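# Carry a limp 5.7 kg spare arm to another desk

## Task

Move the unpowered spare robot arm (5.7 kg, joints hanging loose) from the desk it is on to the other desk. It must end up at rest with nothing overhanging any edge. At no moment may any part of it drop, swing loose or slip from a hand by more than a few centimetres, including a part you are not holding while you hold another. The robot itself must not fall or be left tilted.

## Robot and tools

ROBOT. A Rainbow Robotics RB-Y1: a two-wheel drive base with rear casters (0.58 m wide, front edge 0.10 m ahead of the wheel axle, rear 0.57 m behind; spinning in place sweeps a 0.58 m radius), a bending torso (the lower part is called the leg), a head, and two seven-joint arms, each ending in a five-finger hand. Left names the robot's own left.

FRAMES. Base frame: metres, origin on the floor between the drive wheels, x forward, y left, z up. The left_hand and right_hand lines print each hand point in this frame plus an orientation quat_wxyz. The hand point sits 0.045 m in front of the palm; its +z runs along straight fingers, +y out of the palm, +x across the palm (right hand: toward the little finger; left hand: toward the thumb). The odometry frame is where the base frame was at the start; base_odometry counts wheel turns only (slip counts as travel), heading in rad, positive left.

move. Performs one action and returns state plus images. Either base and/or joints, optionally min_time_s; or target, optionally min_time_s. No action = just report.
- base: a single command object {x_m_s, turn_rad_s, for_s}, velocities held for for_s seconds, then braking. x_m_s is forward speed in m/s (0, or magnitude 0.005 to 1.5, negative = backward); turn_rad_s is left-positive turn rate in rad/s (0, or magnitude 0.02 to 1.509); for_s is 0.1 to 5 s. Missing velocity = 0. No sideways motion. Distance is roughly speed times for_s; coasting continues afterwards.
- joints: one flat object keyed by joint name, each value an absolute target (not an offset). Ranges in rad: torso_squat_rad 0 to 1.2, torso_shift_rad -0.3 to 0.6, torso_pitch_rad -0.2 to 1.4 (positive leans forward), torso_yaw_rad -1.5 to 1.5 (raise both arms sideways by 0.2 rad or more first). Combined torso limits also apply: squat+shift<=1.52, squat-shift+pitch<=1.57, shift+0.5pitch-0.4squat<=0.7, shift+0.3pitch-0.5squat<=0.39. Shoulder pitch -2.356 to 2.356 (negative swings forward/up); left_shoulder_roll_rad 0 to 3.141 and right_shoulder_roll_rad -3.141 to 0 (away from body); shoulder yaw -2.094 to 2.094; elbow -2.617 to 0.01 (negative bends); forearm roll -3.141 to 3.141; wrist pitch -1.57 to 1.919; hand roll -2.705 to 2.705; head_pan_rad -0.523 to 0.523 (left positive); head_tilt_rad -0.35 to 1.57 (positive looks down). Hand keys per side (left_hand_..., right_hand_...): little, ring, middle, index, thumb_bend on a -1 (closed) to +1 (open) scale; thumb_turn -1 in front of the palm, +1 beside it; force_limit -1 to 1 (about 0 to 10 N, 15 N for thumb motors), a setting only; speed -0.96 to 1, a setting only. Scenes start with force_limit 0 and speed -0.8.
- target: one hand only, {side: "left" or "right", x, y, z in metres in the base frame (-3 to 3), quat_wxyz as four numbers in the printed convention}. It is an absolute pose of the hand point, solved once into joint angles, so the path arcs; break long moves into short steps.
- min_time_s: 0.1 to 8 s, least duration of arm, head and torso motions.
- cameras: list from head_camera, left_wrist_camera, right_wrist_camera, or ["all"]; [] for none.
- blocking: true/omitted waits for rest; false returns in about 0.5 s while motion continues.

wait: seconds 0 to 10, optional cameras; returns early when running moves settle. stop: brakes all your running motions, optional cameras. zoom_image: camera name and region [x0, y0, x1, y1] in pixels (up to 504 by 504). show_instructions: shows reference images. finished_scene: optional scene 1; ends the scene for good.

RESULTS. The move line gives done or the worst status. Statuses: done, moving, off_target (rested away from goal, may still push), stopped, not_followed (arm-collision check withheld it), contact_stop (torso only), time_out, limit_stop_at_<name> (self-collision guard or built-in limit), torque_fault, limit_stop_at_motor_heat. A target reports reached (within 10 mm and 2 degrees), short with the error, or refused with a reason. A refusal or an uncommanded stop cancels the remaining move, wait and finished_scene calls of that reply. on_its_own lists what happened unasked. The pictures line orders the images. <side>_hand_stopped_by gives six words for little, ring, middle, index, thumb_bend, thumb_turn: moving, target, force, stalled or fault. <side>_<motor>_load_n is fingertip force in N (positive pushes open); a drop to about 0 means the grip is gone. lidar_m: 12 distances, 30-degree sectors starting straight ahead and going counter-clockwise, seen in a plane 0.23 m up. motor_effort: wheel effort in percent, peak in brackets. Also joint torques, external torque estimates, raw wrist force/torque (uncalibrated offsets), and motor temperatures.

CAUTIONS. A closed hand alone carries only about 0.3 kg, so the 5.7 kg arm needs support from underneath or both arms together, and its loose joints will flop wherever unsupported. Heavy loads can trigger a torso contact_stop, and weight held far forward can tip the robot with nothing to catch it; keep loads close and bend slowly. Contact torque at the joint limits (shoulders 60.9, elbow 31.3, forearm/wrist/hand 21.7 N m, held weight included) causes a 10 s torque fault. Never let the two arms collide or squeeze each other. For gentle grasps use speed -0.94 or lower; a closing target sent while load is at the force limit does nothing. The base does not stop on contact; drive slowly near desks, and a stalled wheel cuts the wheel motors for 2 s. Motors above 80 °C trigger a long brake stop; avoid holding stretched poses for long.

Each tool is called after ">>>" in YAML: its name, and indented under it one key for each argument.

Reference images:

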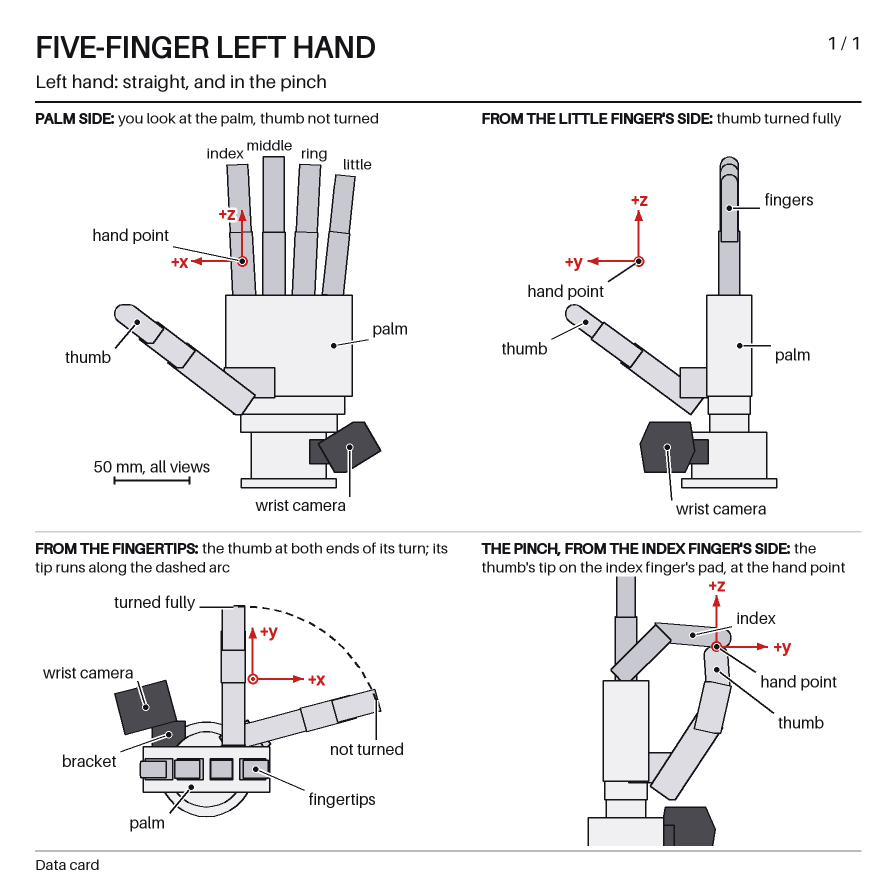

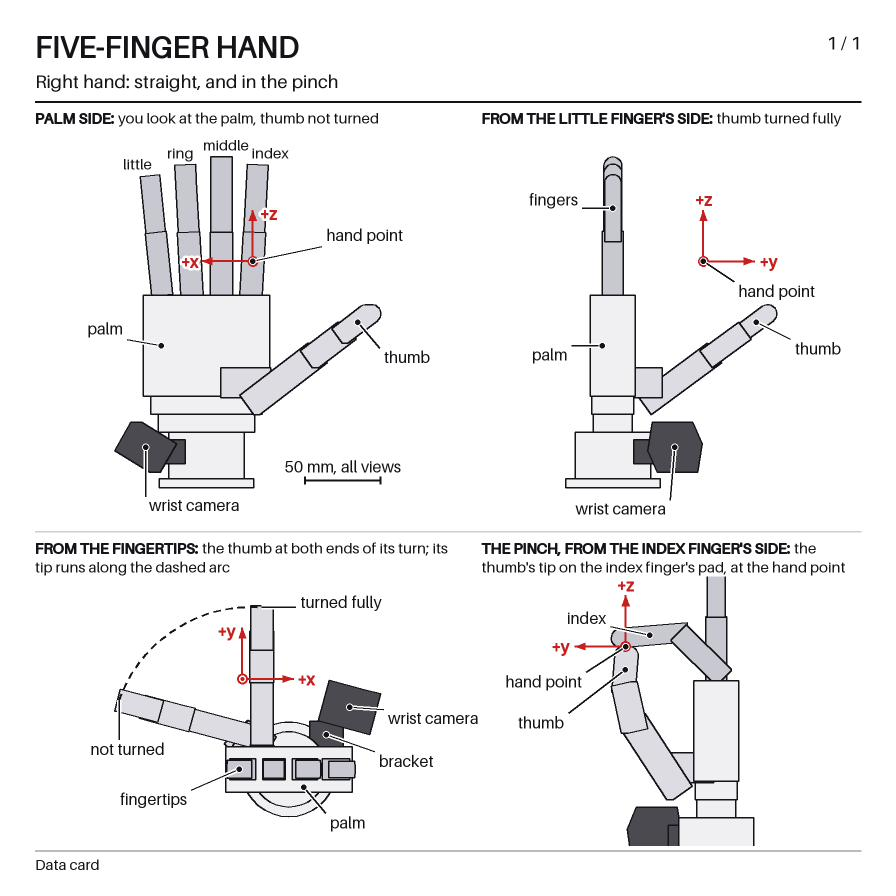

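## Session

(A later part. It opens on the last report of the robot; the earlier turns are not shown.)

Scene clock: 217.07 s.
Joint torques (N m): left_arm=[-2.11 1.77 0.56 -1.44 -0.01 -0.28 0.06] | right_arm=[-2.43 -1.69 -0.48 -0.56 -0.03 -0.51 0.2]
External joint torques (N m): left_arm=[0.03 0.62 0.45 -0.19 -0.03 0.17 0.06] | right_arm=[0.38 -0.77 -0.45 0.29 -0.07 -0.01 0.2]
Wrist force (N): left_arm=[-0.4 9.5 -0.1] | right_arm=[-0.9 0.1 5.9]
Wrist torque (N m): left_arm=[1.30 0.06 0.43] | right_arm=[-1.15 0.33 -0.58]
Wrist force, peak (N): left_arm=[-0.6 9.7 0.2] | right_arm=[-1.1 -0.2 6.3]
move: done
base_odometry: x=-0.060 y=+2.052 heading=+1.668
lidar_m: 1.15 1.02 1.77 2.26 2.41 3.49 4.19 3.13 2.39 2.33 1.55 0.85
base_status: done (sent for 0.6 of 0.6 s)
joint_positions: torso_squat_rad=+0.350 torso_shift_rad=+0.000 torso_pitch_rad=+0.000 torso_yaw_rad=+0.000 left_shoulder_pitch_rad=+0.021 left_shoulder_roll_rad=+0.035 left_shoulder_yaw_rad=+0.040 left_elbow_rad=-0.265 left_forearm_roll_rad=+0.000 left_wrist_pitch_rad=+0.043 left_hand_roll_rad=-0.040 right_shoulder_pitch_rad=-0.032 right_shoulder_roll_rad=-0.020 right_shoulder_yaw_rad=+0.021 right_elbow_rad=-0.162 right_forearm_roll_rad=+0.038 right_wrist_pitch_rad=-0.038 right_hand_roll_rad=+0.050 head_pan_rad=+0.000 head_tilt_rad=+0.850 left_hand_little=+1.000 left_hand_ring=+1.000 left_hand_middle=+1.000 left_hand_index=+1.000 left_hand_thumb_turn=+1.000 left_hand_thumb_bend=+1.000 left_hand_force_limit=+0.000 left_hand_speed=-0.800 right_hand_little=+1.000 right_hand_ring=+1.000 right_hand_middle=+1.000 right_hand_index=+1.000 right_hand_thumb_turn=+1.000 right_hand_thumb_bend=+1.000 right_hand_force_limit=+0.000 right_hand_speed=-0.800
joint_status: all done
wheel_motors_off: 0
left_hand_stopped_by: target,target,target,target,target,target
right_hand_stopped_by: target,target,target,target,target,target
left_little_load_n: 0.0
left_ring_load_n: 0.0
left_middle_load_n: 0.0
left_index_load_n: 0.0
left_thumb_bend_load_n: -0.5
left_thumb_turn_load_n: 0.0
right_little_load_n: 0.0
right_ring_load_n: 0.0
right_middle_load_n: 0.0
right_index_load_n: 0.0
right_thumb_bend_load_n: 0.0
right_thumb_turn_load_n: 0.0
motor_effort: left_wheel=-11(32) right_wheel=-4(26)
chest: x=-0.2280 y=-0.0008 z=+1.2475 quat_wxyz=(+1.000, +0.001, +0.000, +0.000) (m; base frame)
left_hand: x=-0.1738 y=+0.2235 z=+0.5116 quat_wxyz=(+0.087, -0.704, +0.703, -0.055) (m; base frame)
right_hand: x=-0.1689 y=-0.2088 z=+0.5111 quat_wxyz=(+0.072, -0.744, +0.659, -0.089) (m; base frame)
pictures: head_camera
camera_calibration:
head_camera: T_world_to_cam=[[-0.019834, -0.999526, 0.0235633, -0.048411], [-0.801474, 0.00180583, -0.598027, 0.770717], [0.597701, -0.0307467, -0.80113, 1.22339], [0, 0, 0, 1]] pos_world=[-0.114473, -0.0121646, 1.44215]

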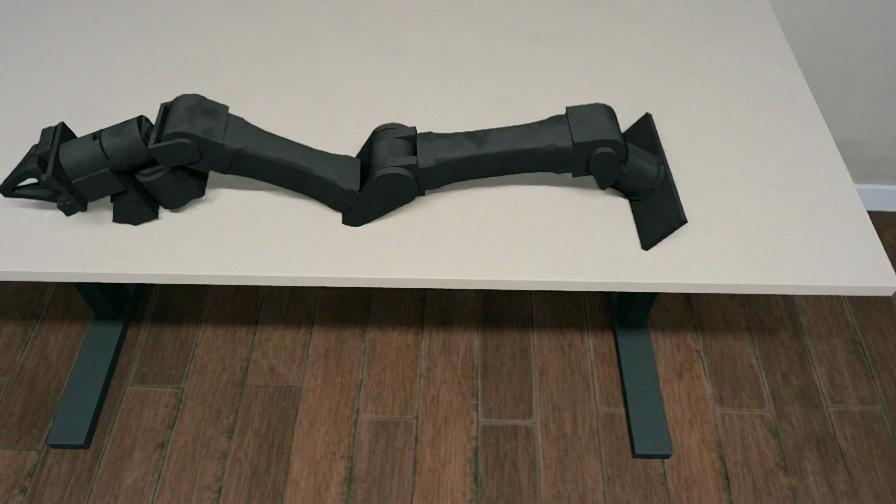

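>>> move:
  target: {"side": "right", "x": 0.05, "y": -0.26, "z": 0.98, "quat_wxyz": [0.445, 0.5495, 0.5495, 0.445]}
  min_time_s: 4
  cameras: ["head_camera"]

>>> move:
  target: {"side": "left", "x": 0.05, "y": 0.26, "z": 0.98, "quat_wxyz": [0.445, 0.5495, 0.5495, 0.445]}
  min_time_s: 4
  cameras: ["all"]

Scene clock: 347.27 s.
Joint torques (N m): left_arm=[-2.05 2.07 0.24 -1.24 -0.05 -0.44 -0.2] | right_arm=[-5.35 -9.13 -0.85 -6.66 1.97 0.88 0.3]
External joint torques (N m): left_arm=[0.09 0.91 0.13 0 -0.07 0.01 -0.2] | right_arm=[-1.6 -1.57 0.76 -0.58 0.23 -0.31 0.3]
Wrist force (N): left_arm=[-0.4 8.9 0.0] | right_arm=[-0.4 -7.0 2.0]
Wrist torque (N m): left_arm=[1.19 0.01 0.45] | right_arm=[-1.41 0.37 -0.69]
Wrist force, peak (N): left_arm=[-0.3 10.0 -0.3] | right_arm=[-2.6 -5.6 4.2]
move: done
base_odometry: x=-0.060 y=+2.052 heading=+1.668
lidar_m: 1.15 1.03 1.77 2.25 2.43 3.50 4.19 3.11 2.39 2.33 1.55 0.85
base_status: not commanded
joint_positions: torso_squat_rad=+0.350 torso_shift_rad=+0.000 torso_pitch_rad=+0.000 torso_yaw_rad=+0.000 left_shoulder_pitch_rad=+0.021 left_shoulder_roll_rad=+0.035 left_shoulder_yaw_rad=+0.040 left_elbow_rad=-0.265 left_forearm_roll_rad=+0.000 left_wrist_pitch_rad=+0.043 left_hand_roll_rad=-0.040 right_shoulder_pitch_rad=-0.256 right_shoulder_roll_rad=-0.913 right_shoulder_yaw_rad=+1.897 right_elbow_rad=-1.953 right_forearm_roll_rad=+1.261 right_wrist_pitch_rad=+1.707 right_hand_roll_rad=+0.953 head_pan_rad=+0.000 head_tilt_rad=+0.850 left_hand_little=+1.000 left_hand_ring=+1.000 left_hand_middle=+1.000 left_hand_index=+1.000 left_hand_thumb_turn=+1.000 left_hand_thumb_bend=+1.000 left_hand_force_limit=+0.000 left_hand_speed=-0.800 right_hand_little=+1.000 right_hand_ring=+1.000 right_hand_middle=+1.000 right_hand_index=+1.000 right_hand_thumb_turn=+1.000 right_hand_thumb_bend=+1.000 right_hand_force_limit=+0.000 right_hand_speed=-0.800
joint_status: all done
wheel_motors_off: 0
left_hand_stopped_by: target,target,target,target,target,target
right_hand_stopped_by: target,target,target,target,target,target
left_little_load_n: 0.0
left_ring_load_n: 0.0
left_middle_load_n: 0.0
left_index_load_n: 0.0
left_thumb_bend_load_n: 0.0
left_thumb_turn_load_n: 0.0
right_little_load_n: 0.0
right_ring_load_n: 0.0
right_middle_load_n: 0.0
right_index_load_n: 0.0
right_thumb_bend_load_n: 0.0
right_thumb_turn_load_n: 0.0
motor_effort: left_wheel=-11(12) right_wheel=-4(5)
chest: x=-0.2280 y=-0.0008 z=+1.2475 quat_wxyz=(+1.000, +0.001, +0.000, +0.000) (m; base frame)
left_hand: x=-0.1738 y=+0.2235 z=+0.5116 quat_wxyz=(+0.087, -0.704, +0.703, -0.055) (m; base frame)
right_hand: x=+0.0492 y=-0.2597 z=+0.9802 quat_wxyz=(-0.447, -0.549, -0.548, -0.446) (m; base frame)
right_hand_status: reached (checked arc, planned for 4.0 s): 1 mm and 0.3 deg off.
pictures: head_camera
camera_calibration:
head_camera: T_world_to_cam=[[-0.019834, -0.999526, 0.0235633, -0.048411], [-0.801474, 0.00180583, -0.598027, 0.770717], [0.597701, -0.0307467, -0.80113, 1.22339], [0, 0, 0, 1]] pos_world=[-0.114473, -0.0121646, 1.44215]

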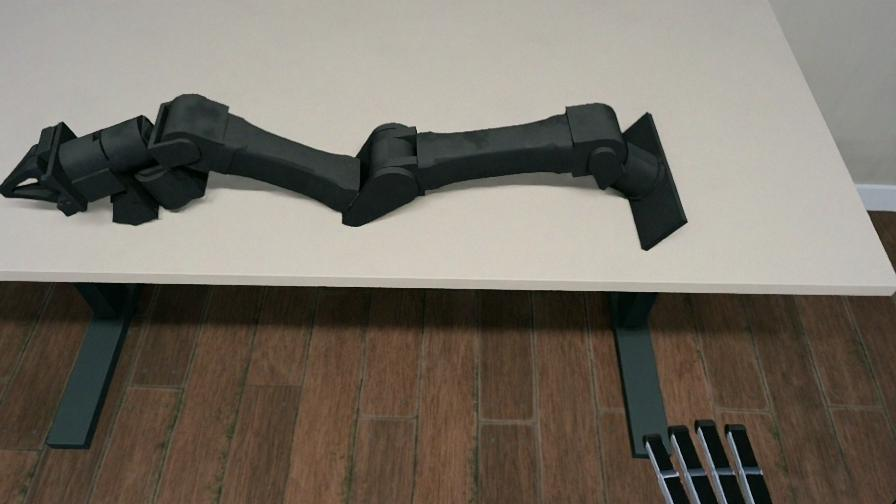

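Scene clock: 351.60 s.
Joint torques (N m): left_arm=[-3.39 9.87 1.02 -6.47 -1.84 1.14 -0.23] | right_arm=[-4.69 -9.22 -0.97 -6.82 1.78 1.04 0.29]
External joint torques (N m): left_arm=[-1.06 3.2 -0.43 -0.66 -0.29 0.11 -0.23] | right_arm=[-0.94 -1.66 0.64 -0.75 0.05 -0.15 0.29]
Wrist force (N): left_arm=[-1.5 2.0 -4.2] | right_arm=[-0.8 -6.3 1.8]
Wrist torque (N m): left_arm=[0.94 0.03 0.43] | right_arm=[-1.28 0.42 -0.73]
Wrist force, peak (N): left_arm=[0.2 9.5 -0.2] | right_arm=[-0.7 -7.3 2.0]
move: done
base_odometry: x=-0.060 y=+2.052 heading=+1.668
lidar_m: 1.15 1.03 1.76 2.26 2.41 3.49 4.21 3.12 2.38 2.33 1.55 0.85
base_status: not commanded
joint_positions: torso_squat_rad=+0.350 torso_shift_rad=+0.000 torso_pitch_rad=+0.000 torso_yaw_rad=+0.000 left_shoulder_pitch_rad=-0.115 left_shoulder_roll_rad=+0.948 left_shoulder_yaw_rad=-1.726 left_elbow_rad=-1.953 left_forearm_roll_rad=-1.342 left_wrist_pitch_rad=+1.574 left_hand_roll_rad=-0.982 right_shoulder_pitch_rad=-0.256 right_shoulder_roll_rad=-0.913 right_shoulder_yaw_rad=+1.897 right_elbow_rad=-1.953 right_forearm_roll_rad=+1.261 right_wrist_pitch_rad=+1.707 right_hand_roll_rad=+0.953 head_pan_rad=+0.000 head_tilt_rad=+0.850 left_hand_little=+1.000 left_hand_ring=+1.000 left_hand_middle=+1.000 left_hand_index=+1.000 left_hand_thumb_turn=+1.000 left_hand_thumb_bend=+1.000 left_hand_force_limit=+0.000 left_hand_speed=-0.800 right_hand_little=+1.000 right_hand_ring=+1.000 right_hand_middle=+1.000 right_hand_index=+1.000 right_hand_thumb_turn=+1.000 right_hand_thumb_bend=+1.000 right_hand_force_limit=+0.000 right_hand_speed=-0.800
joint_status: all done
wheel_motors_off: 0
left_hand_stopped_by: target,target,target,target,target,target
right_hand_stopped_by: target,target,target,target,target,target
left_little_load_n: 0.0
left_ring_load_n: 0.0
left_middle_load_n: 0.0
left_index_load_n: 0.0
left_thumb_bend_load_n: 0.0
left_thumb_turn_load_n: 0.0
right_little_load_n: 0.0
right_ring_load_n: 0.0
right_middle_load_n: 0.0
right_index_load_n: 0.0
right_thumb_bend_load_n: 0.0
right_thumb_turn_load_n: 0.0
motor_effort: left_wheel=-11(12) right_wheel=-4(5)
chest: x=-0.2280 y=-0.0008 z=+1.2475 quat_wxyz=(+1.000, +0.001, +0.000, +0.000) (m; base frame)
left_hand: x=+0.0498 y=+0.2598 z=+0.9799 quat_wxyz=(+0.445, +0.549, +0.549, +0.445) (m; base frame)
left_hand_status: reached (checked arc, planned for 4.0 s): 0 mm and 0.1 deg off.
right_hand: x=+0.0492 y=-0.2598 z=+0.9802 quat_wxyz=(-0.447, -0.549, -0.548, -0.446) (m; base frame)
pictures: head_camera, left_wrist_camera, right_wrist_camera
camera_calibration:
head_camera: T_world_to_cam=[[-0.019834, -0.999526, 0.0235633, -0.048411], [-0.801474, 0.00180583, -0.598027, 0.770717], [0.597701, -0.0307467, -0.80113, 1.22339], [0, 0, 0, 1]] pos_world=[-0.114473, -0.0121646, 1.44215]
left_wrist_camera: T_world_to_cam=[[-0.179653, 0.200267, -0.963129, 0.900021], [-0.462416, 0.846957, 0.262365, -0.452153], [0.868272, 0.492501, -0.0595519, 0.00161473], [0, 0, 0, 1]] pos_world=[-0.0487932, 0.201914, 0.985562]
right_wrist_camera: T_world_to_cam=[[0.181006, 0.30802, 0.934002, -0.851941], [-0.507426, -0.784274, 0.356979, -0.535621], [0.84247, -0.538552, 0.0143385, -0.0805736], [0, 0, 0, 1]] pos_world=[-0.0497004, -0.201052, 0.988075]

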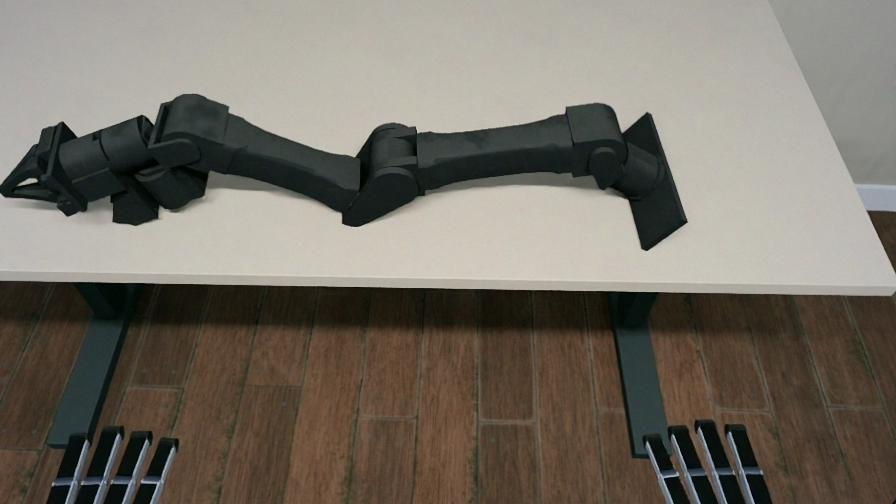

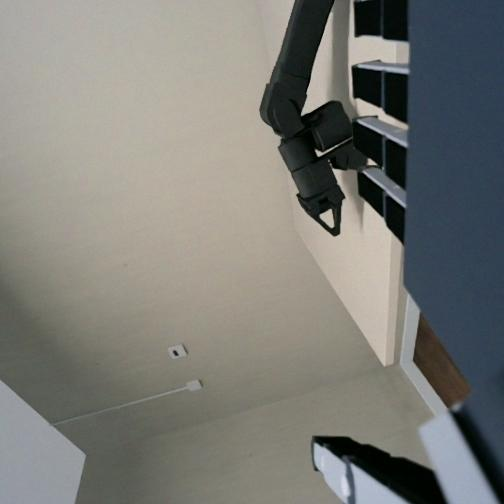

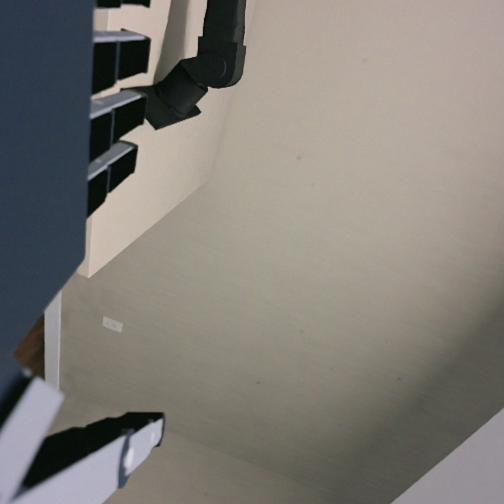

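>>> move:
  joints: {"torso_squat_rad": 0.8, "left_hand_thumb_turn": -1, "right_hand_thumb_turn": -1}
  min_time_s: 3

>>> move:
  target: {"side": "right", "x": 0.29, "y": -0.175, "z": 0.87, "quat_wxyz": [0.445, 0.5495, 0.5495, 0.445]}
  min_time_s: 3

>>> move:
  target: {"side": "left", "x": 0.29, "y": 0.23, "z": 0.87, "quat_wxyz": [0.445, 0.5495, 0.5495, 0.445]}
  min_time_s: 3
  cameras: ["all"]

Scene clock: 367.57 s.
Joint torques (N m): left_arm=[-4.52 9.27 0.66 -6.17 -2.06 1.42 -0.11] | right_arm=[-5.09 -9.27 -0.46 -6.86 1.82 1.06 0.21]
External joint torques (N m): left_arm=[-2.18 2.61 -0.79 -0.35 -0.5 0.39 -0.12] | right_arm=[-1.34 -1.72 1.16 -0.77 0.08 -0.13 0.22]
Wrist force (N): left_arm=[-0.4 2.1 -4.1] | right_arm=[-1.1 -6.8 1.2]
Wrist torque (N m): left_arm=[0.92 -0.14 0.54] | right_arm=[-1.29 0.46 -0.77]
Wrist force, peak (N): left_arm=[-0.5 2.8 -4.7] | right_arm=[-0.7 -7.6 2.3]
move: done
base_odometry: x=-0.060 y=+2.052 heading=+1.668
lidar_m: 1.16 1.02 1.77 2.26 2.43 3.48 4.20 3.13 2.39 2.33 1.54 0.83
base_status: not commanded
joint_positions: torso_squat_rad=+0.800 torso_shift_rad=+0.000 torso_pitch_rad=+0.000 torso_yaw_rad=+0.000 left_shoulder_pitch_rad=-0.115 left_shoulder_roll_rad=+0.948 left_shoulder_yaw_rad=-1.726 left_elbow_rad=-1.953 left_forearm_roll_rad=-1.342 left_wrist_pitch_rad=+1.574 left_hand_roll_rad=-0.982 right_shoulder_pitch_rad=-0.256 right_shoulder_roll_rad=-0.913 right_shoulder_yaw_rad=+1.897 right_elbow_rad=-1.953 right_forearm_roll_rad=+1.261 right_wrist_pitch_rad=+1.707 right_hand_roll_rad=+0.953 head_pan_rad=+0.000 head_tilt_rad=+0.850 left_hand_little=+1.000 left_hand_ring=+1.000 left_hand_middle=+1.000 left_hand_index=+1.000 left_hand_thumb_turn=-1.000 left_hand_thumb_bend=+1.000 left_hand_force_limit=+0.000 left_hand_speed=-0.800 right_hand_little=+1.000 right_hand_ring=+1.000 right_hand_middle=+1.000 right_hand_index=+1.000 right_hand_thumb_turn=-1.000 right_hand_thumb_bend=+1.000 right_hand_force_limit=+0.000 right_hand_speed=-0.800
joint_status: all done
wheel_motors_off: 0
left_hand_stopped_by: target,target,target,target,target,target
right_hand_stopped_by: target,target,target,target,target,target
left_little_load_n: 0.0
left_ring_load_n: 0.0
left_middle_load_n: 0.0
left_index_load_n: 0.0
left_thumb_bend_load_n: 0.0
left_thumb_turn_load_n: 0.0
right_little_load_n: 0.0
right_ring_load_n: 0.0
right_middle_load_n: 0.0
right_index_load_n: 0.0
right_thumb_bend_load_n: 0.0
right_thumb_turn_load_n: 0.0
motor_effort: left_wheel=-11(12) right_wheel=-4(5)
chest: x=-0.2281 y=-0.0007 z=+1.0776 quat_wxyz=(+1.000, +0.001, +0.000, +0.000) (m; base frame)
left_hand: x=+0.0498 y=+0.2599 z=+0.8101 quat_wxyz=(+0.445, +0.549, +0.549, +0.445) (m; base frame)
right_hand: x=+0.0491 y=-0.2596 z=+0.8104 quat_wxyz=(-0.447, -0.549, -0.548, -0.446) (m; base frame)
pictures: none

Scene clock: 370.90 s.
Joint torques (N m): left_arm=[-3.09 9.9 0.69 -6.27 -1.95 1.2 -0.36] | right_arm=[-15.99 -4.05 -8.63 -3.98 1.79 0.7 0.38]
External joint torques (N m): left_arm=[-0.76 3.25 -0.76 -0.45 -0.39 0.17 -0.37] | right_arm=[-0.71 1.66 -0.52 0.62 -0.08 -0.1 0.39]
Wrist force (N): left_arm=[-0.6 2.4 -4.4] | right_arm=[-1.2 -6.3 1.4]
Wrist torque (N m): left_arm=[0.97 -0.11 0.51] | right_arm=[-1.27 0.52 -0.77]
Wrist force, peak (N): left_arm=[-1.0 2.4 -4.9] | right_arm=[-0.9 -7.4 1.8]
move: done
base_odometry: x=-0.060 y=+2.052 heading=+1.668
lidar_m: 1.15 1.03 1.78 2.26 2.43 3.50 4.19 3.13 2.38 2.33 1.55 0.85
base_status: not commanded
joint_positions: torso_squat_rad=+0.800 torso_shift_rad=+0.000 torso_pitch_rad=+0.000 torso_yaw_rad=+0.000 left_shoulder_pitch_rad=-0.115 left_shoulder_roll_rad=+0.948 left_shoulder_yaw_rad=-1.726 left_elbow_rad=-1.953 left_forearm_roll_rad=-1.342 left_wrist_pitch_rad=+1.574 left_hand_roll_rad=-0.982 right_shoulder_pitch_rad=-0.717 right_shoulder_roll_rad=-0.741 right_shoulder_yaw_rad=+1.516 right_elbow_rad=-1.799 right_forearm_roll_rad=+0.648 right_wrist_pitch_rad=+1.338 right_hand_roll_rad=+1.172 head_pan_rad=+0.000 head_tilt_rad=+0.850 left_hand_little=+1.000 left_hand_ring=+1.000 left_hand_middle=+1.000 left_hand_index=+1.000 left_hand_thumb_turn=-1.000 left_hand_thumb_bend=+1.000 left_hand_force_limit=+0.000 left_hand_speed=-0.800 right_hand_little=+1.000 right_hand_ring=+1.000 right_hand_middle=+1.000 right_hand_index=+1.000 right_hand_thumb_turn=-1.000 right_hand_thumb_bend=+1.000 right_hand_force_limit=+0.000 right_hand_speed=-0.800
joint_status: all done
wheel_motors_off: 0
left_hand_stopped_by: target,target,target,target,target,target
right_hand_stopped_by: target,target,target,target,target,target
left_little_load_n: 0.0
left_ring_load_n: 0.0
left_middle_load_n: 0.0
left_index_load_n: 0.0
left_thumb_bend_load_n: 0.0
left_thumb_turn_load_n: 0.0
right_little_load_n: 0.0
right_ring_load_n: 0.0
right_middle_load_n: 0.0
right_index_load_n: 0.5
right_thumb_bend_load_n: 0.0
right_thumb_turn_load_n: 0.0
motor_effort: left_wheel=-11(12) right_wheel=-4(5)
chest: x=-0.2281 y=-0.0007 z=+1.0776 quat_wxyz=(+1.000, +0.001, +0.000, +0.000) (m; base frame)
left_hand: x=+0.0498 y=+0.2599 z=+0.8101 quat_wxyz=(+0.445, +0.549, +0.549, +0.445) (m; base frame)
right_hand: x=+0.2898 y=-0.1753 z=+0.8699 quat_wxyz=(-0.445, -0.550, -0.550, -0.445) (m; base frame)
right_hand_status: reached (checked arc, planned for 3.0 s): 0 mm and 0.0 deg off.
pictures: none

Scene clock: 374.23 s.
Joint torques (N m): left_arm=[-15.34 6.34 8.24 -3.94 -1.42 0.33 -0.2] | right_arm=[-16.07 -4.59 -8.97 -3.91 1.9 0.43 0.23]
External joint torques (N m): left_arm=[-2.86 -0.33 0.82 0.46 0.14 -0.42 -0.21] | right_arm=[-0.79 1.12 -0.86 0.7 0.03 -0.36 0.24]
Wrist force (N): left_arm=[-1.2 2.5 -4.3] | right_arm=[-0.4 -6.9 1.8]
Wrist torque (N m): left_arm=[1.00 0.00 0.43] | right_arm=[-1.39 0.37 -0.73]
Wrist force, peak (N): left_arm=[-0.8 2.0 -5.0] | right_arm=[-1.5 -7.7 1.7]
move: done
base_odometry: x=-0.060 y=+2.052 heading=+1.668
lidar_m: 1.16 1.04 1.77 2.25 2.42 3.50 4.19 3.11 2.39 2.33 1.55 0.84
base_status: not commanded
joint_positions: torso_squat_rad=+0.800 torso_shift_rad=+0.000 torso_pitch_rad=+0.000 torso_yaw_rad=+0.000 left_shoulder_pitch_rad=-0.583 left_shoulder_roll_rad=+0.891 left_shoulder_yaw_rad=-1.396 left_elbow_rad=-1.834 left_forearm_roll_rad=-0.738 left_wrist_pitch_rad=+1.187 left_hand_roll_rad=-1.151 right_shoulder_pitch_rad=-0.717 right_shoulder_roll_rad=-0.741 right_shoulder_yaw_rad=+1.516 right_elbow_rad=-1.799 right_forearm_roll_rad=+0.648 right_wrist_pitch_rad=+1.338 right_hand_roll_rad=+1.172 head_pan_rad=+0.000 head_tilt_rad=+0.850 left_hand_little=+1.000 left_hand_ring=+1.000 left_hand_middle=+1.000 left_hand_index=+1.000 left_hand_thumb_turn=-1.000 left_hand_thumb_bend=+1.000 left_hand_force_limit=+0.000 left_hand_speed=-0.800 right_hand_little=+1.000 right_hand_ring=+1.000 right_hand_middle=+1.000 right_hand_index=+1.000 right_hand_thumb_turn=-1.000 right_hand_thumb_bend=+1.000 right_hand_force_limit=+0.000 right_hand_speed=-0.800
joint_status: all done
wheel_motors_off: 0
left_hand_stopped_by: target,target,target,target,target,target
right_hand_stopped_by: target,target,target,target,target,target
left_little_load_n: 0.0
left_ring_load_n: 0.0
left_middle_load_n: 0.0
left_index_load_n: 0.0
left_thumb_bend_load_n: 0.0
left_thumb_turn_load_n: 0.0
right_little_load_n: 0.0
right_ring_load_n: 0.0
right_middle_load_n: 0.0
right_index_load_n: 0.0
right_thumb_bend_load_n: 0.0
right_thumb_turn_load_n: 0.0
motor_effort: left_wheel=-11(12) right_wheel=-4(5)
chest: x=-0.2281 y=-0.0007 z=+1.0776 quat_wxyz=(+1.000, +0.001, +0.000, +0.000) (m; base frame)
left_hand: x=+0.2898 y=+0.2302 z=+0.8698 quat_wxyz=(+0.445, +0.550, +0.550, +0.445) (m; base frame)
left_hand_status: reached (checked arc, planned for 3.0 s): 0 mm and 0.0 deg off.
right_hand: x=+0.2898 y=-0.1753 z=+0.8699 quat_wxyz=(-0.445, -0.550, -0.550, -0.445) (m; base frame)
pictures: head_camera, left_wrist_camera, right_wrist_camera
camera_calibration:
head_camera: T_world_to_cam=[[-0.0198376, -0.999526, 0.0235582, -0.0443056], [-0.801342, 0.00180497, -0.598203, 0.669192], [0.597877, -0.0307452, -0.800998, 1.08726], [0, 0, 0, 1]] pos_world=[-0.114672, -0.0120646, 1.27225]
left_wrist_camera: T_world_to_cam=[[-0.180914, 0.201136, -0.962712, 0.842748], [-0.462394, 0.846536, 0.263757, -0.288369], [0.868022, 0.49287, -0.0601467, -0.198244], [0, 0, 0, 1]] pos_world=[0.191205, 0.172317, 0.87546]
right_wrist_camera: T_world_to_cam=[[0.184932, 0.309378, 0.932784, -0.818394], [-0.503929, -0.78502, 0.360277, -0.311914], [0.843715, -0.536684, 0.0107288, -0.23306], [0, 0, 0, 1]] pos_world=[0.190801, -0.116745, 0.878261]

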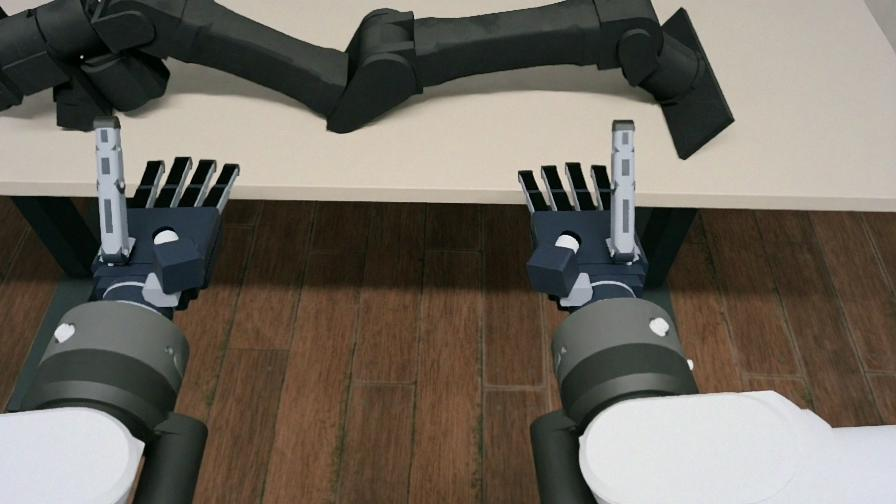

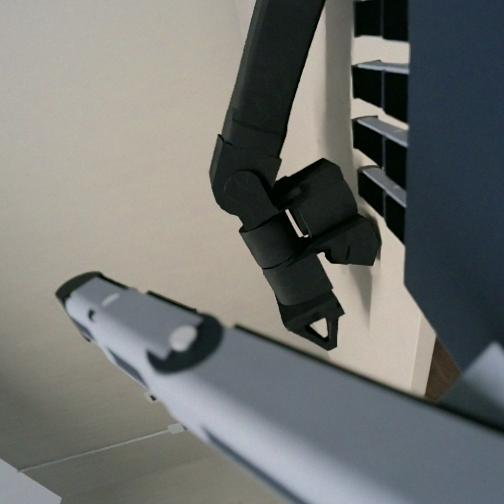

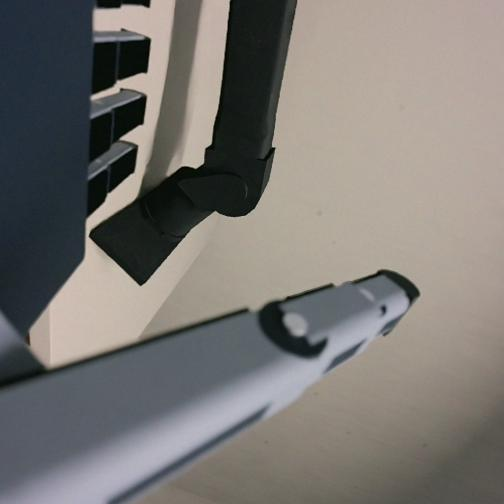

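>>> move:
  target: {"side": "right", "x": 0.29, "y": -0.175, "z": 0.80, "quat_wxyz": [0.445, 0.5495, 0.5495, 0.445]}
  min_time_s: 2

>>> move:
  target: {"side": "left", "x": 0.29, "y": 0.215, "z": 0.822, "quat_wxyz": [0.3428, 0.6184, 0.4638, 0.5336]}
  min_time_s: 2
  cameras: ["all"]

>>> zoom_image:
  camera: "right_wrist_camera"
  region: [60, 0, 310, 300]

>>> zoom_image:
  camera: "left_wrist_camera"
  region: [190, 0, 440, 300]

Scene clock: 421.40 s.
Joint torques (N m): left_arm=[-15.26 6.64 7.71 -4.13 -1.49 0.38 -0.24] | right_arm=[-12.75 -3.49 -5.45 -3.4 1.89 0.79 -0.02]
External joint torques (N m): left_arm=[-2.77 -0.02 0.3 0.28 0.08 -0.38 -0.25] | right_arm=[2.29 1.16 1.48 0.55 0.26 -0.33 -0.01]
Wrist force (N): left_arm=[-0.9 2.0 -4.2] | right_arm=[-0.7 -7.1 2.1]
Wrist torque (N m): left_arm=[0.86 -0.11 0.46] | right_arm=[-1.41 0.41 -0.93]
Wrist force, peak (N): left_arm=[-1.2 2.4 -4.7] | right_arm=[-0.5 -8.0 1.6]
move: done
base_odometry: x=-0.060 y=+2.052 heading=+1.668
lidar_m: 1.15 1.03 1.78 2.26 2.43 3.48 4.20 3.12 2.39 2.33 1.55 0.85
base_status: not commanded
joint_positions: torso_squat_rad=+0.800 torso_shift_rad=+0.000 torso_pitch_rad=+0.000 torso_yaw_rad=+0.000 left_shoulder_pitch_rad=-0.583 left_shoulder_roll_rad=+0.891 left_shoulder_yaw_rad=-1.396 left_elbow_rad=-1.834 left_forearm_roll_rad=-0.738 left_wrist_pitch_rad=+1.187 left_hand_roll_rad=-1.151 right_shoulder_pitch_rad=-0.655 right_shoulder_roll_rad=-0.594 right_shoulder_yaw_rad=+1.582 right_elbow_rad=-1.477 right_forearm_roll_rad=+0.766 right_wrist_pitch_rad=+1.256 right_hand_roll_rad=+0.989 head_pan_rad=+0.000 head_tilt_rad=+0.850 left_hand_little=+1.000 left_hand_ring=+1.000 left_hand_middle=+1.000 left_hand_index=+1.000 left_hand_thumb_turn=-1.000 left_hand_thumb_bend=+1.000 left_hand_force_limit=+0.000 left_hand_speed=-0.800 right_hand_little=+1.000 right_hand_ring=+1.000 right_hand_middle=+1.000 right_hand_index=+1.000 right_hand_thumb_turn=-1.000 right_hand_thumb_bend=+1.000 right_hand_force_limit=+0.000 right_hand_speed=-0.800
joint_status: all done
wheel_motors_off: 0
left_hand_stopped_by: target,target,target,target,target,target
right_hand_stopped_by: target,target,target,target,target,target
left_little_load_n: 0.0
left_ring_load_n: 0.0
left_middle_load_n: 0.0
left_index_load_n: 0.0
left_thumb_bend_load_n: 0.0
left_thumb_turn_load_n: 0.0
right_little_load_n: 0.0
right_ring_load_n: 0.0
right_middle_load_n: 0.0
right_index_load_n: 0.0
right_thumb_bend_load_n: 0.0
right_thumb_turn_load_n: 0.0
motor_effort: left_wheel=-11(12) right_wheel=-3(4)
chest: x=-0.2281 y=-0.0007 z=+1.0776 quat_wxyz=(+1.000, +0.001, +0.000, +0.000) (m; base frame)
left_hand: x=+0.2898 y=+0.2302 z=+0.8698 quat_wxyz=(+0.445, +0.550, +0.550, +0.445) (m; base frame)
right_hand: x=+0.2902 y=-0.1751 z=+0.8004 quat_wxyz=(-0.445, -0.549, -0.550, -0.445) (m; base frame)
right_hand_status: reached (checked arc, planned for 2.0 s): 0 mm and 0.0 deg off.
pictures: none

Scene clock: 423.73 s.
Joint torques (N m): left_arm=[-13.76 5.86 6.51 -3.53 -2.03 1.36 -0.3] | right_arm=[-12.23 -2.9 -5.4 -3.43 1.81 0.88 -0.01]
External joint torques (N m): left_arm=[-1.06 0.15 0.03 0.23 -0.55 0.34 -0.32] | right_arm=[2.81 1.75 1.53 0.52 0.17 -0.25 0]
Wrist force (N): left_arm=[-2.8 2.1 -3.8] | right_arm=[-1.3 -7.0 1.8]
Wrist torque (N m): left_arm=[0.85 0.10 0.39] | right_arm=[-1.37 0.53 -0.94]
Wrist force, peak (N): left_arm=[-3.0 2.4 -4.6] | right_arm=[-0.6 -7.0 2.3]
move: done
base_odometry: x=-0.060 y=+2.052 heading=+1.668
lidar_m: 1.15 1.02 1.78 2.26 2.42 3.48 4.19 3.12 2.38 2.33 1.56 0.83
base_status: not commanded
joint_positions: torso_squat_rad=+0.800 torso_shift_rad=+0.000 torso_pitch_rad=+0.000 torso_yaw_rad=+0.000 left_shoulder_pitch_rad=-0.582 left_shoulder_roll_rad=+0.733 left_shoulder_yaw_rad=-1.491 left_elbow_rad=-1.568 left_forearm_roll_rad=-0.801 left_wrist_pitch_rad=+1.241 left_hand_roll_rad=-1.349 right_shoulder_pitch_rad=-0.655 right_shoulder_roll_rad=-0.594 right_shoulder_yaw_rad=+1.582 right_elbow_rad=-1.477 right_forearm_roll_rad=+0.766 right_wrist_pitch_rad=+1.256 right_hand_roll_rad=+0.989 head_pan_rad=+0.000 head_tilt_rad=+0.850 left_hand_little=+1.000 left_hand_ring=+1.000 left_hand_middle=+1.000 left_hand_index=+1.000 left_hand_thumb_turn=-1.000 left_hand_thumb_bend=+1.000 left_hand_force_limit=+0.000 left_hand_speed=-0.800 right_hand_little=+1.000 right_hand_ring=+1.000 right_hand_middle=+1.000 right_hand_index=+1.000 right_hand_thumb_turn=-1.000 right_hand_thumb_bend=+1.000 right_hand_force_limit=+0.000 right_hand_speed=-0.800
joint_status: all done
wheel_motors_off: 0
left_hand_stopped_by: target,target,target,target,target,target
right_hand_stopped_by: target,target,target,target,target,target
left_little_load_n: -0.5
left_ring_load_n: 0.0
left_middle_load_n: 0.0
left_index_load_n: 0.0
left_thumb_bend_load_n: 0.0
left_thumb_turn_load_n: 0.0
right_little_load_n: 0.0
right_ring_load_n: 0.0
right_middle_load_n: 0.0
right_index_load_n: 0.0
right_thumb_bend_load_n: 0.0
right_thumb_turn_load_n: 0.0
motor_effort: left_wheel=-12(12) right_wheel=-4(4)
chest: x=-0.2281 y=-0.0007 z=+1.0776 quat_wxyz=(+1.000, +0.001, +0.000, +0.000) (m; base frame)
left_hand: x=+0.2900 y=+0.2151 z=+0.8221 quat_wxyz=(+0.343, +0.619, +0.464, +0.534) (m; base frame)
left_hand_status: reached (checked arc, planned for 2.0 s): 0 mm and 0.0 deg off.
right_hand: x=+0.2902 y=-0.1751 z=+0.8004 quat_wxyz=(-0.445, -0.549, -0.550, -0.445) (m; base frame)
pictures: head_camera, left_wrist_camera, right_wrist_camera
camera_calibration:
head_camera: T_world_to_cam=[[-0.0198376, -0.999526, 0.0235582, -0.0443056], [-0.801342, 0.00180497, -0.598203, 0.669192], [0.597877, -0.0307452, -0.800998, 1.08726], [0, 0, 0, 1]] pos_world=[-0.114672, -0.0120646, 1.27225]
left_wrist_camera: T_world_to_cam=[[-0.180451, 0.518227, -0.83599, 0.627411], [-0.462192, 0.705581, 0.537153, -0.457377], [0.868226, 0.483318, 0.112198, -0.333536], [0, 0, 0, 1]] pos_world=[0.191405, 0.158779, 0.807612]
right_wrist_camera: T_world_to_cam=[[0.184171, 0.30917, 0.933003, -0.753636], [-0.504023, -0.785227, 0.359694, -0.286094], [0.843826, -0.5365, 0.0112128, -0.232987], [0, 0, 0, 1]] pos_world=[0.191201, -0.116645, 0.808663]

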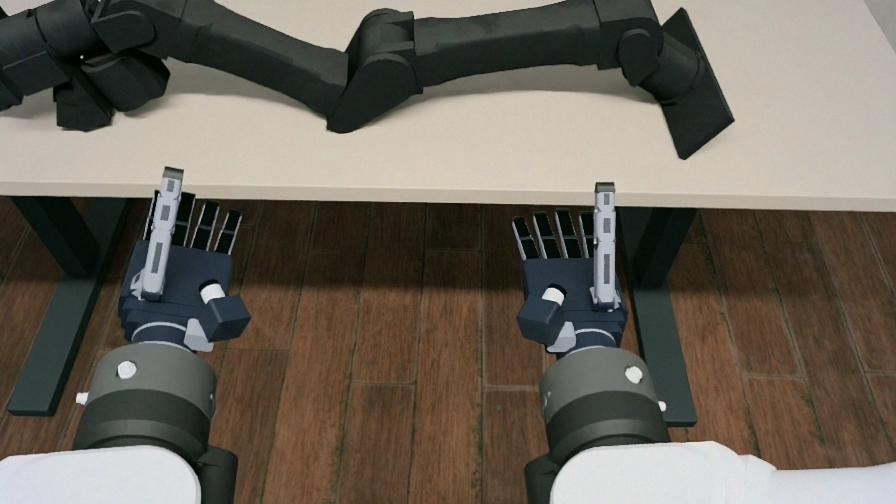

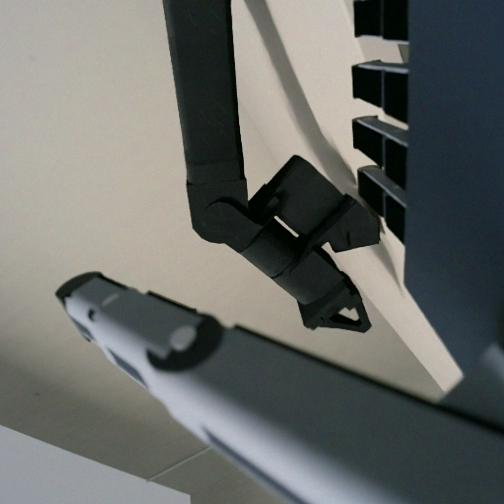

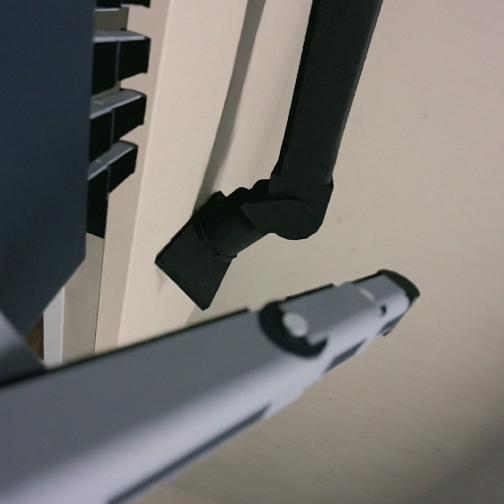

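Scaled by 1.680 from the camera's 504x504 image, which has a finer 720x720 frame.

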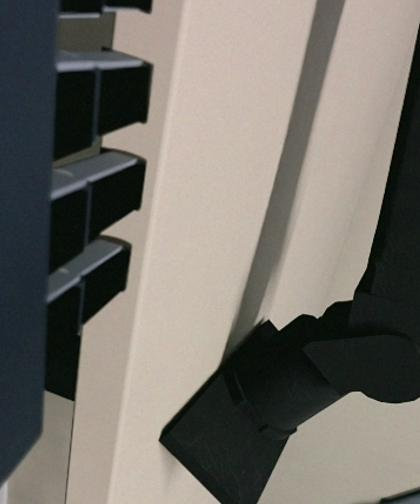

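Scaled by 1.680 from the camera's 504x504 image, which has a finer 720x720 frame.

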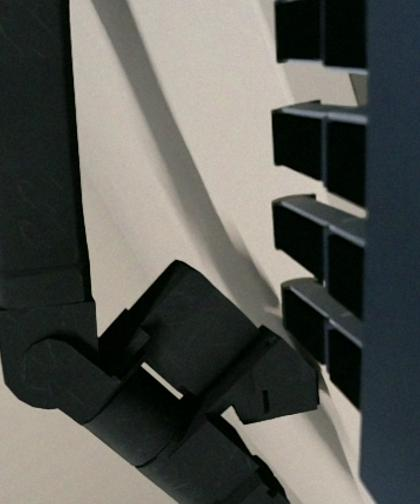

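>>> move:
  target: {"side": "right", "x": 0.29, "y": -0.175, "z": 0.812, "quat_wxyz": [0.445, 0.5495, 0.5495, 0.445]}
  min_time_s: 1

>>> move:
  base: {"x_m_s": 0.1, "for_s": 1.2}
  cameras: ["all"]

>>> zoom_image:
  camera: "right_wrist_camera"
  region: [60, 0, 310, 300]

>>> zoom_image:
  camera: "left_wrist_camera"
  region: [190, 0, 440, 300]

Scene clock: 482.93 s.
Joint torques (N m): left_arm=[-13.74 5.9 5.97 -3.09 -1.9 1.23 -0.3] | right_arm=[-15.95 -6.45 -7.98 -5.05 1.41 1.1 0.23]
External joint torques (N m): left_arm=[-1.04 0.19 -0.51 0.67 -0.43 0.21 -0.32] | right_arm=[-0.87 -1.61 -0.83 -0.95 -0.27 0.03 0.24]
Wrist force (N): left_arm=[-2.7 2.6 -3.9] | right_arm=[-0.8 -6.6 1.2]
Wrist torque (N m): left_arm=[0.88 0.07 0.35] | right_arm=[-1.26 0.45 -0.73]
Wrist force, peak (N): left_arm=[-3.2 2.7 -4.4] | right_arm=[-1.2 -7.1 2.3]
move: done
base_odometry: x=-0.060 y=+2.052 heading=+1.668
lidar_m: 1.15 1.03 1.78 2.26 2.42 3.48 4.19 3.12 2.38 2.33 1.54 0.84
base_status: not commanded
joint_positions: torso_squat_rad=+0.800 torso_shift_rad=+0.000 torso_pitch_rad=+0.000 torso_yaw_rad=+0.000 left_shoulder_pitch_rad=-0.582 left_shoulder_roll_rad=+0.733 left_shoulder_yaw_rad=-1.491 left_elbow_rad=-1.568 left_forearm_roll_rad=-0.801 left_wrist_pitch_rad=+1.241 left_hand_roll_rad=-1.349 right_shoulder_pitch_rad=-0.665 right_shoulder_roll_rad=-0.619 right_shoulder_yaw_rad=+1.573 right_elbow_rad=-1.532 right_forearm_roll_rad=+0.750 right_wrist_pitch_rad=+1.271 right_hand_roll_rad=+1.019 head_pan_rad=+0.000 head_tilt_rad=+0.850 left_hand_little=+1.000 left_hand_ring=+1.000 left_hand_middle=+1.000 left_hand_index=+1.000 left_hand_thumb_turn=-1.000 left_hand_thumb_bend=+1.000 left_hand_force_limit=+0.000 left_hand_speed=-0.800 right_hand_little=+1.000 right_hand_ring=+1.000 right_hand_middle=+1.000 right_hand_index=+1.000 right_hand_thumb_turn=-1.000 right_hand_thumb_bend=+1.000 right_hand_force_limit=+0.000 right_hand_speed=-0.800
joint_status: all done
wheel_motors_off: 0
left_hand_stopped_by: target,target,target,target,target,target
right_hand_stopped_by: target,target,target,target,target,target
left_little_load_n: 0.0
left_ring_load_n: 0.0
left_middle_load_n: 0.0
left_index_load_n: 0.0
left_thumb_bend_load_n: 0.0
left_thumb_turn_load_n: -0.5
right_little_load_n: 0.0
right_ring_load_n: 0.0
right_middle_load_n: 0.0
right_index_load_n: 0.0
right_thumb_bend_load_n: 0.0
right_thumb_turn_load_n: 0.0
motor_effort: left_wheel=-10(12) right_wheel=-4(4)
chest: x=-0.2281 y=-0.0007 z=+1.0776 quat_wxyz=(+1.000, +0.001, +0.000, +0.000) (m; base frame)
left_hand: x=+0.2900 y=+0.2151 z=+0.8221 quat_wxyz=(+0.343, +0.619, +0.464, +0.534) (m; base frame)
right_hand: x=+0.2900 y=-0.1748 z=+0.8116 quat_wxyz=(-0.445, -0.549, -0.549, -0.446) (m; base frame)
right_hand_status: reached (checked arc, planned for 1.0 s): 0 mm and 0.1 deg off.
pictures: none

Scene clock: 484.90 s.
Joint torques (N m): left_arm=[-14.45 5.63 6.52 -3.47 -1.69 1.46 -0.22] | right_arm=[-14.92 -6.97 -7.6 -4.72 1.67 1.1 0.29]
External joint torques (N m): left_arm=[-1.76 -0.08 0.05 0.29 -0.22 0.45 -0.24] | right_arm=[0.16 -2.13 -0.46 -0.62 -0.02 0.02 0.3]
Wrist force (N): left_arm=[-2.8 2.2 -4.3] | right_arm=[-0.4 -6.1 1.4]
Wrist torque (N m): left_arm=[0.92 0.05 0.36] | right_arm=[-1.21 0.35 -0.70]
Wrist force, peak (N): left_arm=[-3.3 2.6 -4.5] | right_arm=[-1.3 -6.8 2.4]
move: done
base_odometry: x=-0.072 y=+2.171 heading=+1.669
lidar_m: 1.03 1.00 0.93 2.24 2.38 3.48 4.32 3.13 2.38 2.33 1.40 0.75
base_status: done (sent for 1.2 of 1.2 s)
joint_positions: torso_squat_rad=+0.800 torso_shift_rad=+0.000 torso_pitch_rad=+0.000 torso_yaw_rad=+0.000 left_shoulder_pitch_rad=-0.582 left_shoulder_roll_rad=+0.733 left_shoulder_yaw_rad=-1.491 left_elbow_rad=-1.567 left_forearm_roll_rad=-0.801 left_wrist_pitch_rad=+1.241 left_hand_roll_rad=-1.349 right_shoulder_pitch_rad=-0.665 right_shoulder_roll_rad=-0.619 right_shoulder_yaw_rad=+1.573 right_elbow_rad=-1.532 right_forearm_roll_rad=+0.750 right_wrist_pitch_rad=+1.271 right_hand_roll_rad=+1.019 head_pan_rad=+0.000 head_tilt_rad=+0.850 left_hand_little=+1.000 left_hand_ring=+1.000 left_hand_middle=+1.000 left_hand_index=+1.000 left_hand_thumb_turn=-1.000 left_hand_thumb_bend=+1.000 left_hand_force_limit=+0.000 left_hand_speed=-0.800 right_hand_little=+1.000 right_hand_ring=+1.000 right_hand_middle=+1.000 right_hand_index=+1.000 right_hand_thumb_turn=-1.000 right_hand_thumb_bend=+1.000 right_hand_force_limit=+0.000 right_hand_speed=-0.800
joint_status: not commanded
wheel_motors_off: 0
left_hand_stopped_by: target,target,target,target,target,target
right_hand_stopped_by: target,target,target,target,target,target
left_little_load_n: 0.0
left_ring_load_n: 0.0
left_middle_load_n: 0.5
left_index_load_n: 0.0
left_thumb_bend_load_n: 0.0
left_thumb_turn_load_n: 0.0
right_little_load_n: 0.0
right_ring_load_n: 0.0
right_middle_load_n: 0.0
right_index_load_n: 0.0
right_thumb_bend_load_n: 0.0
right_thumb_turn_load_n: 0.0
motor_effort: left_wheel=+6(24) right_wheel=-7(27)
chest: x=-0.2280 y=-0.0007 z=+1.0776 quat_wxyz=(+1.000, +0.001, +0.000, +0.000) (m; base frame)
left_hand: x=+0.2900 y=+0.2152 z=+0.8219 quat_wxyz=(+0.343, +0.619, +0.464, +0.534) (m; base frame)
right_hand: x=+0.2901 y=-0.1747 z=+0.8116 quat_wxyz=(-0.445, -0.549, -0.549, -0.446) (m; base frame)
pictures: head_camera, left_wrist_camera, right_wrist_camera
camera_calibration:
head_camera: T_world_to_cam=[[-0.019834, -0.999526, 0.0235633, -0.0443077], [-0.801474, 0.00180583, -0.598027, 0.669112], [0.597701, -0.0307467, -0.80113, 1.08728], [0, 0, 0, 1]] pos_world=[-0.114473, -0.0120646, 1.27225]
left_wrist_camera: T_world_to_cam=[[-0.180904, 0.518221, -0.835895, 0.627255], [-0.46202, 0.705518, 0.537383, -0.457479], [0.868223, 0.483415, 0.111798, -0.333204], [0, 0, 0, 1]] pos_world=[0.191404, 0.158779, 0.807412]
right_wrist_camera: T_world_to_cam=[[0.182424, 0.308925, 0.933428, -0.764145], [-0.504295, -0.785576, 0.358549, -0.288874], [0.844043, -0.536131, 0.0124814, -0.23385], [0, 0, 0, 1]] pos_world=[0.1911, -0.116244, 0.819768]

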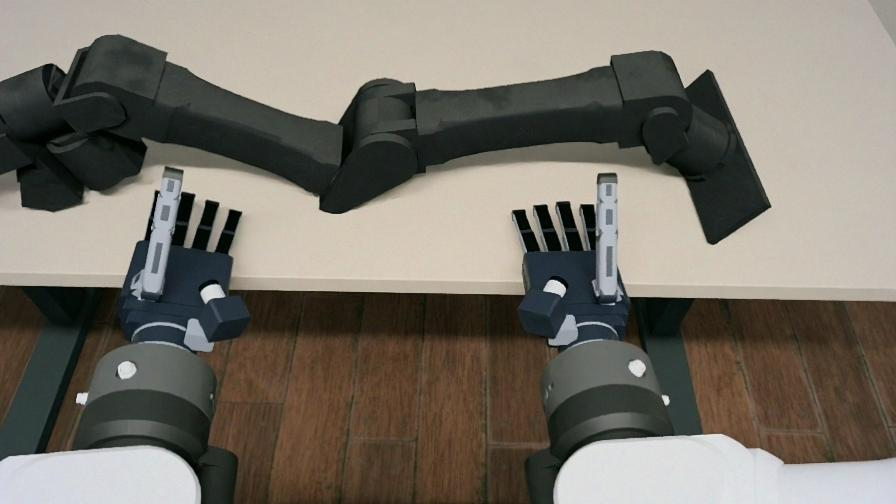

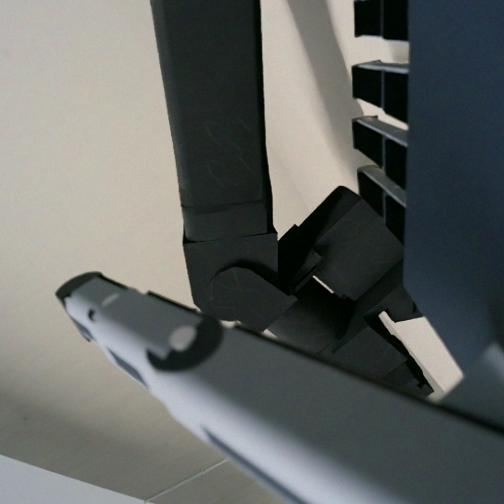

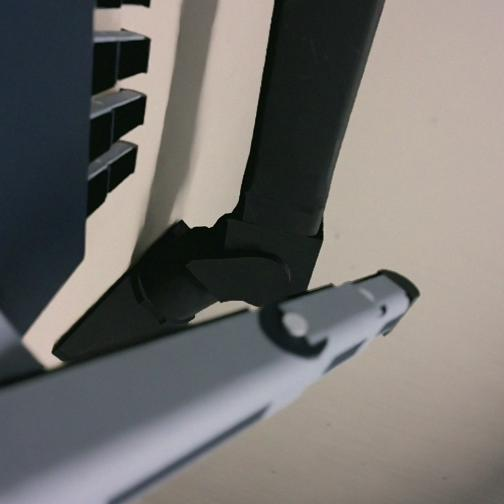

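Scaled by 1.680 from the camera's 504x504 image, which has a finer 720x720 frame.

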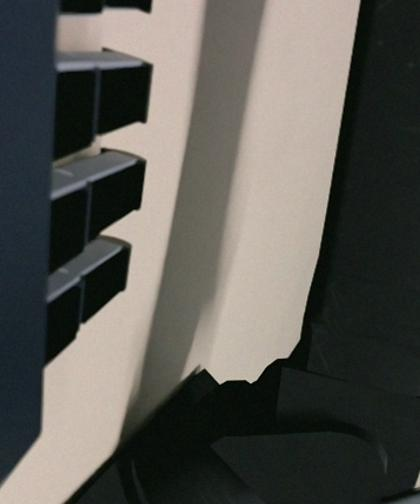

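Scaled by 1.680 from the camera's 504x504 image, which has a finer 720x720 frame.

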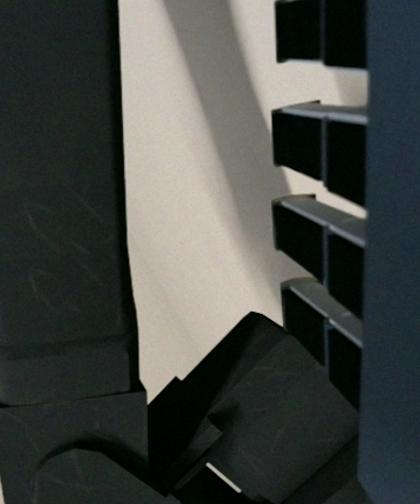

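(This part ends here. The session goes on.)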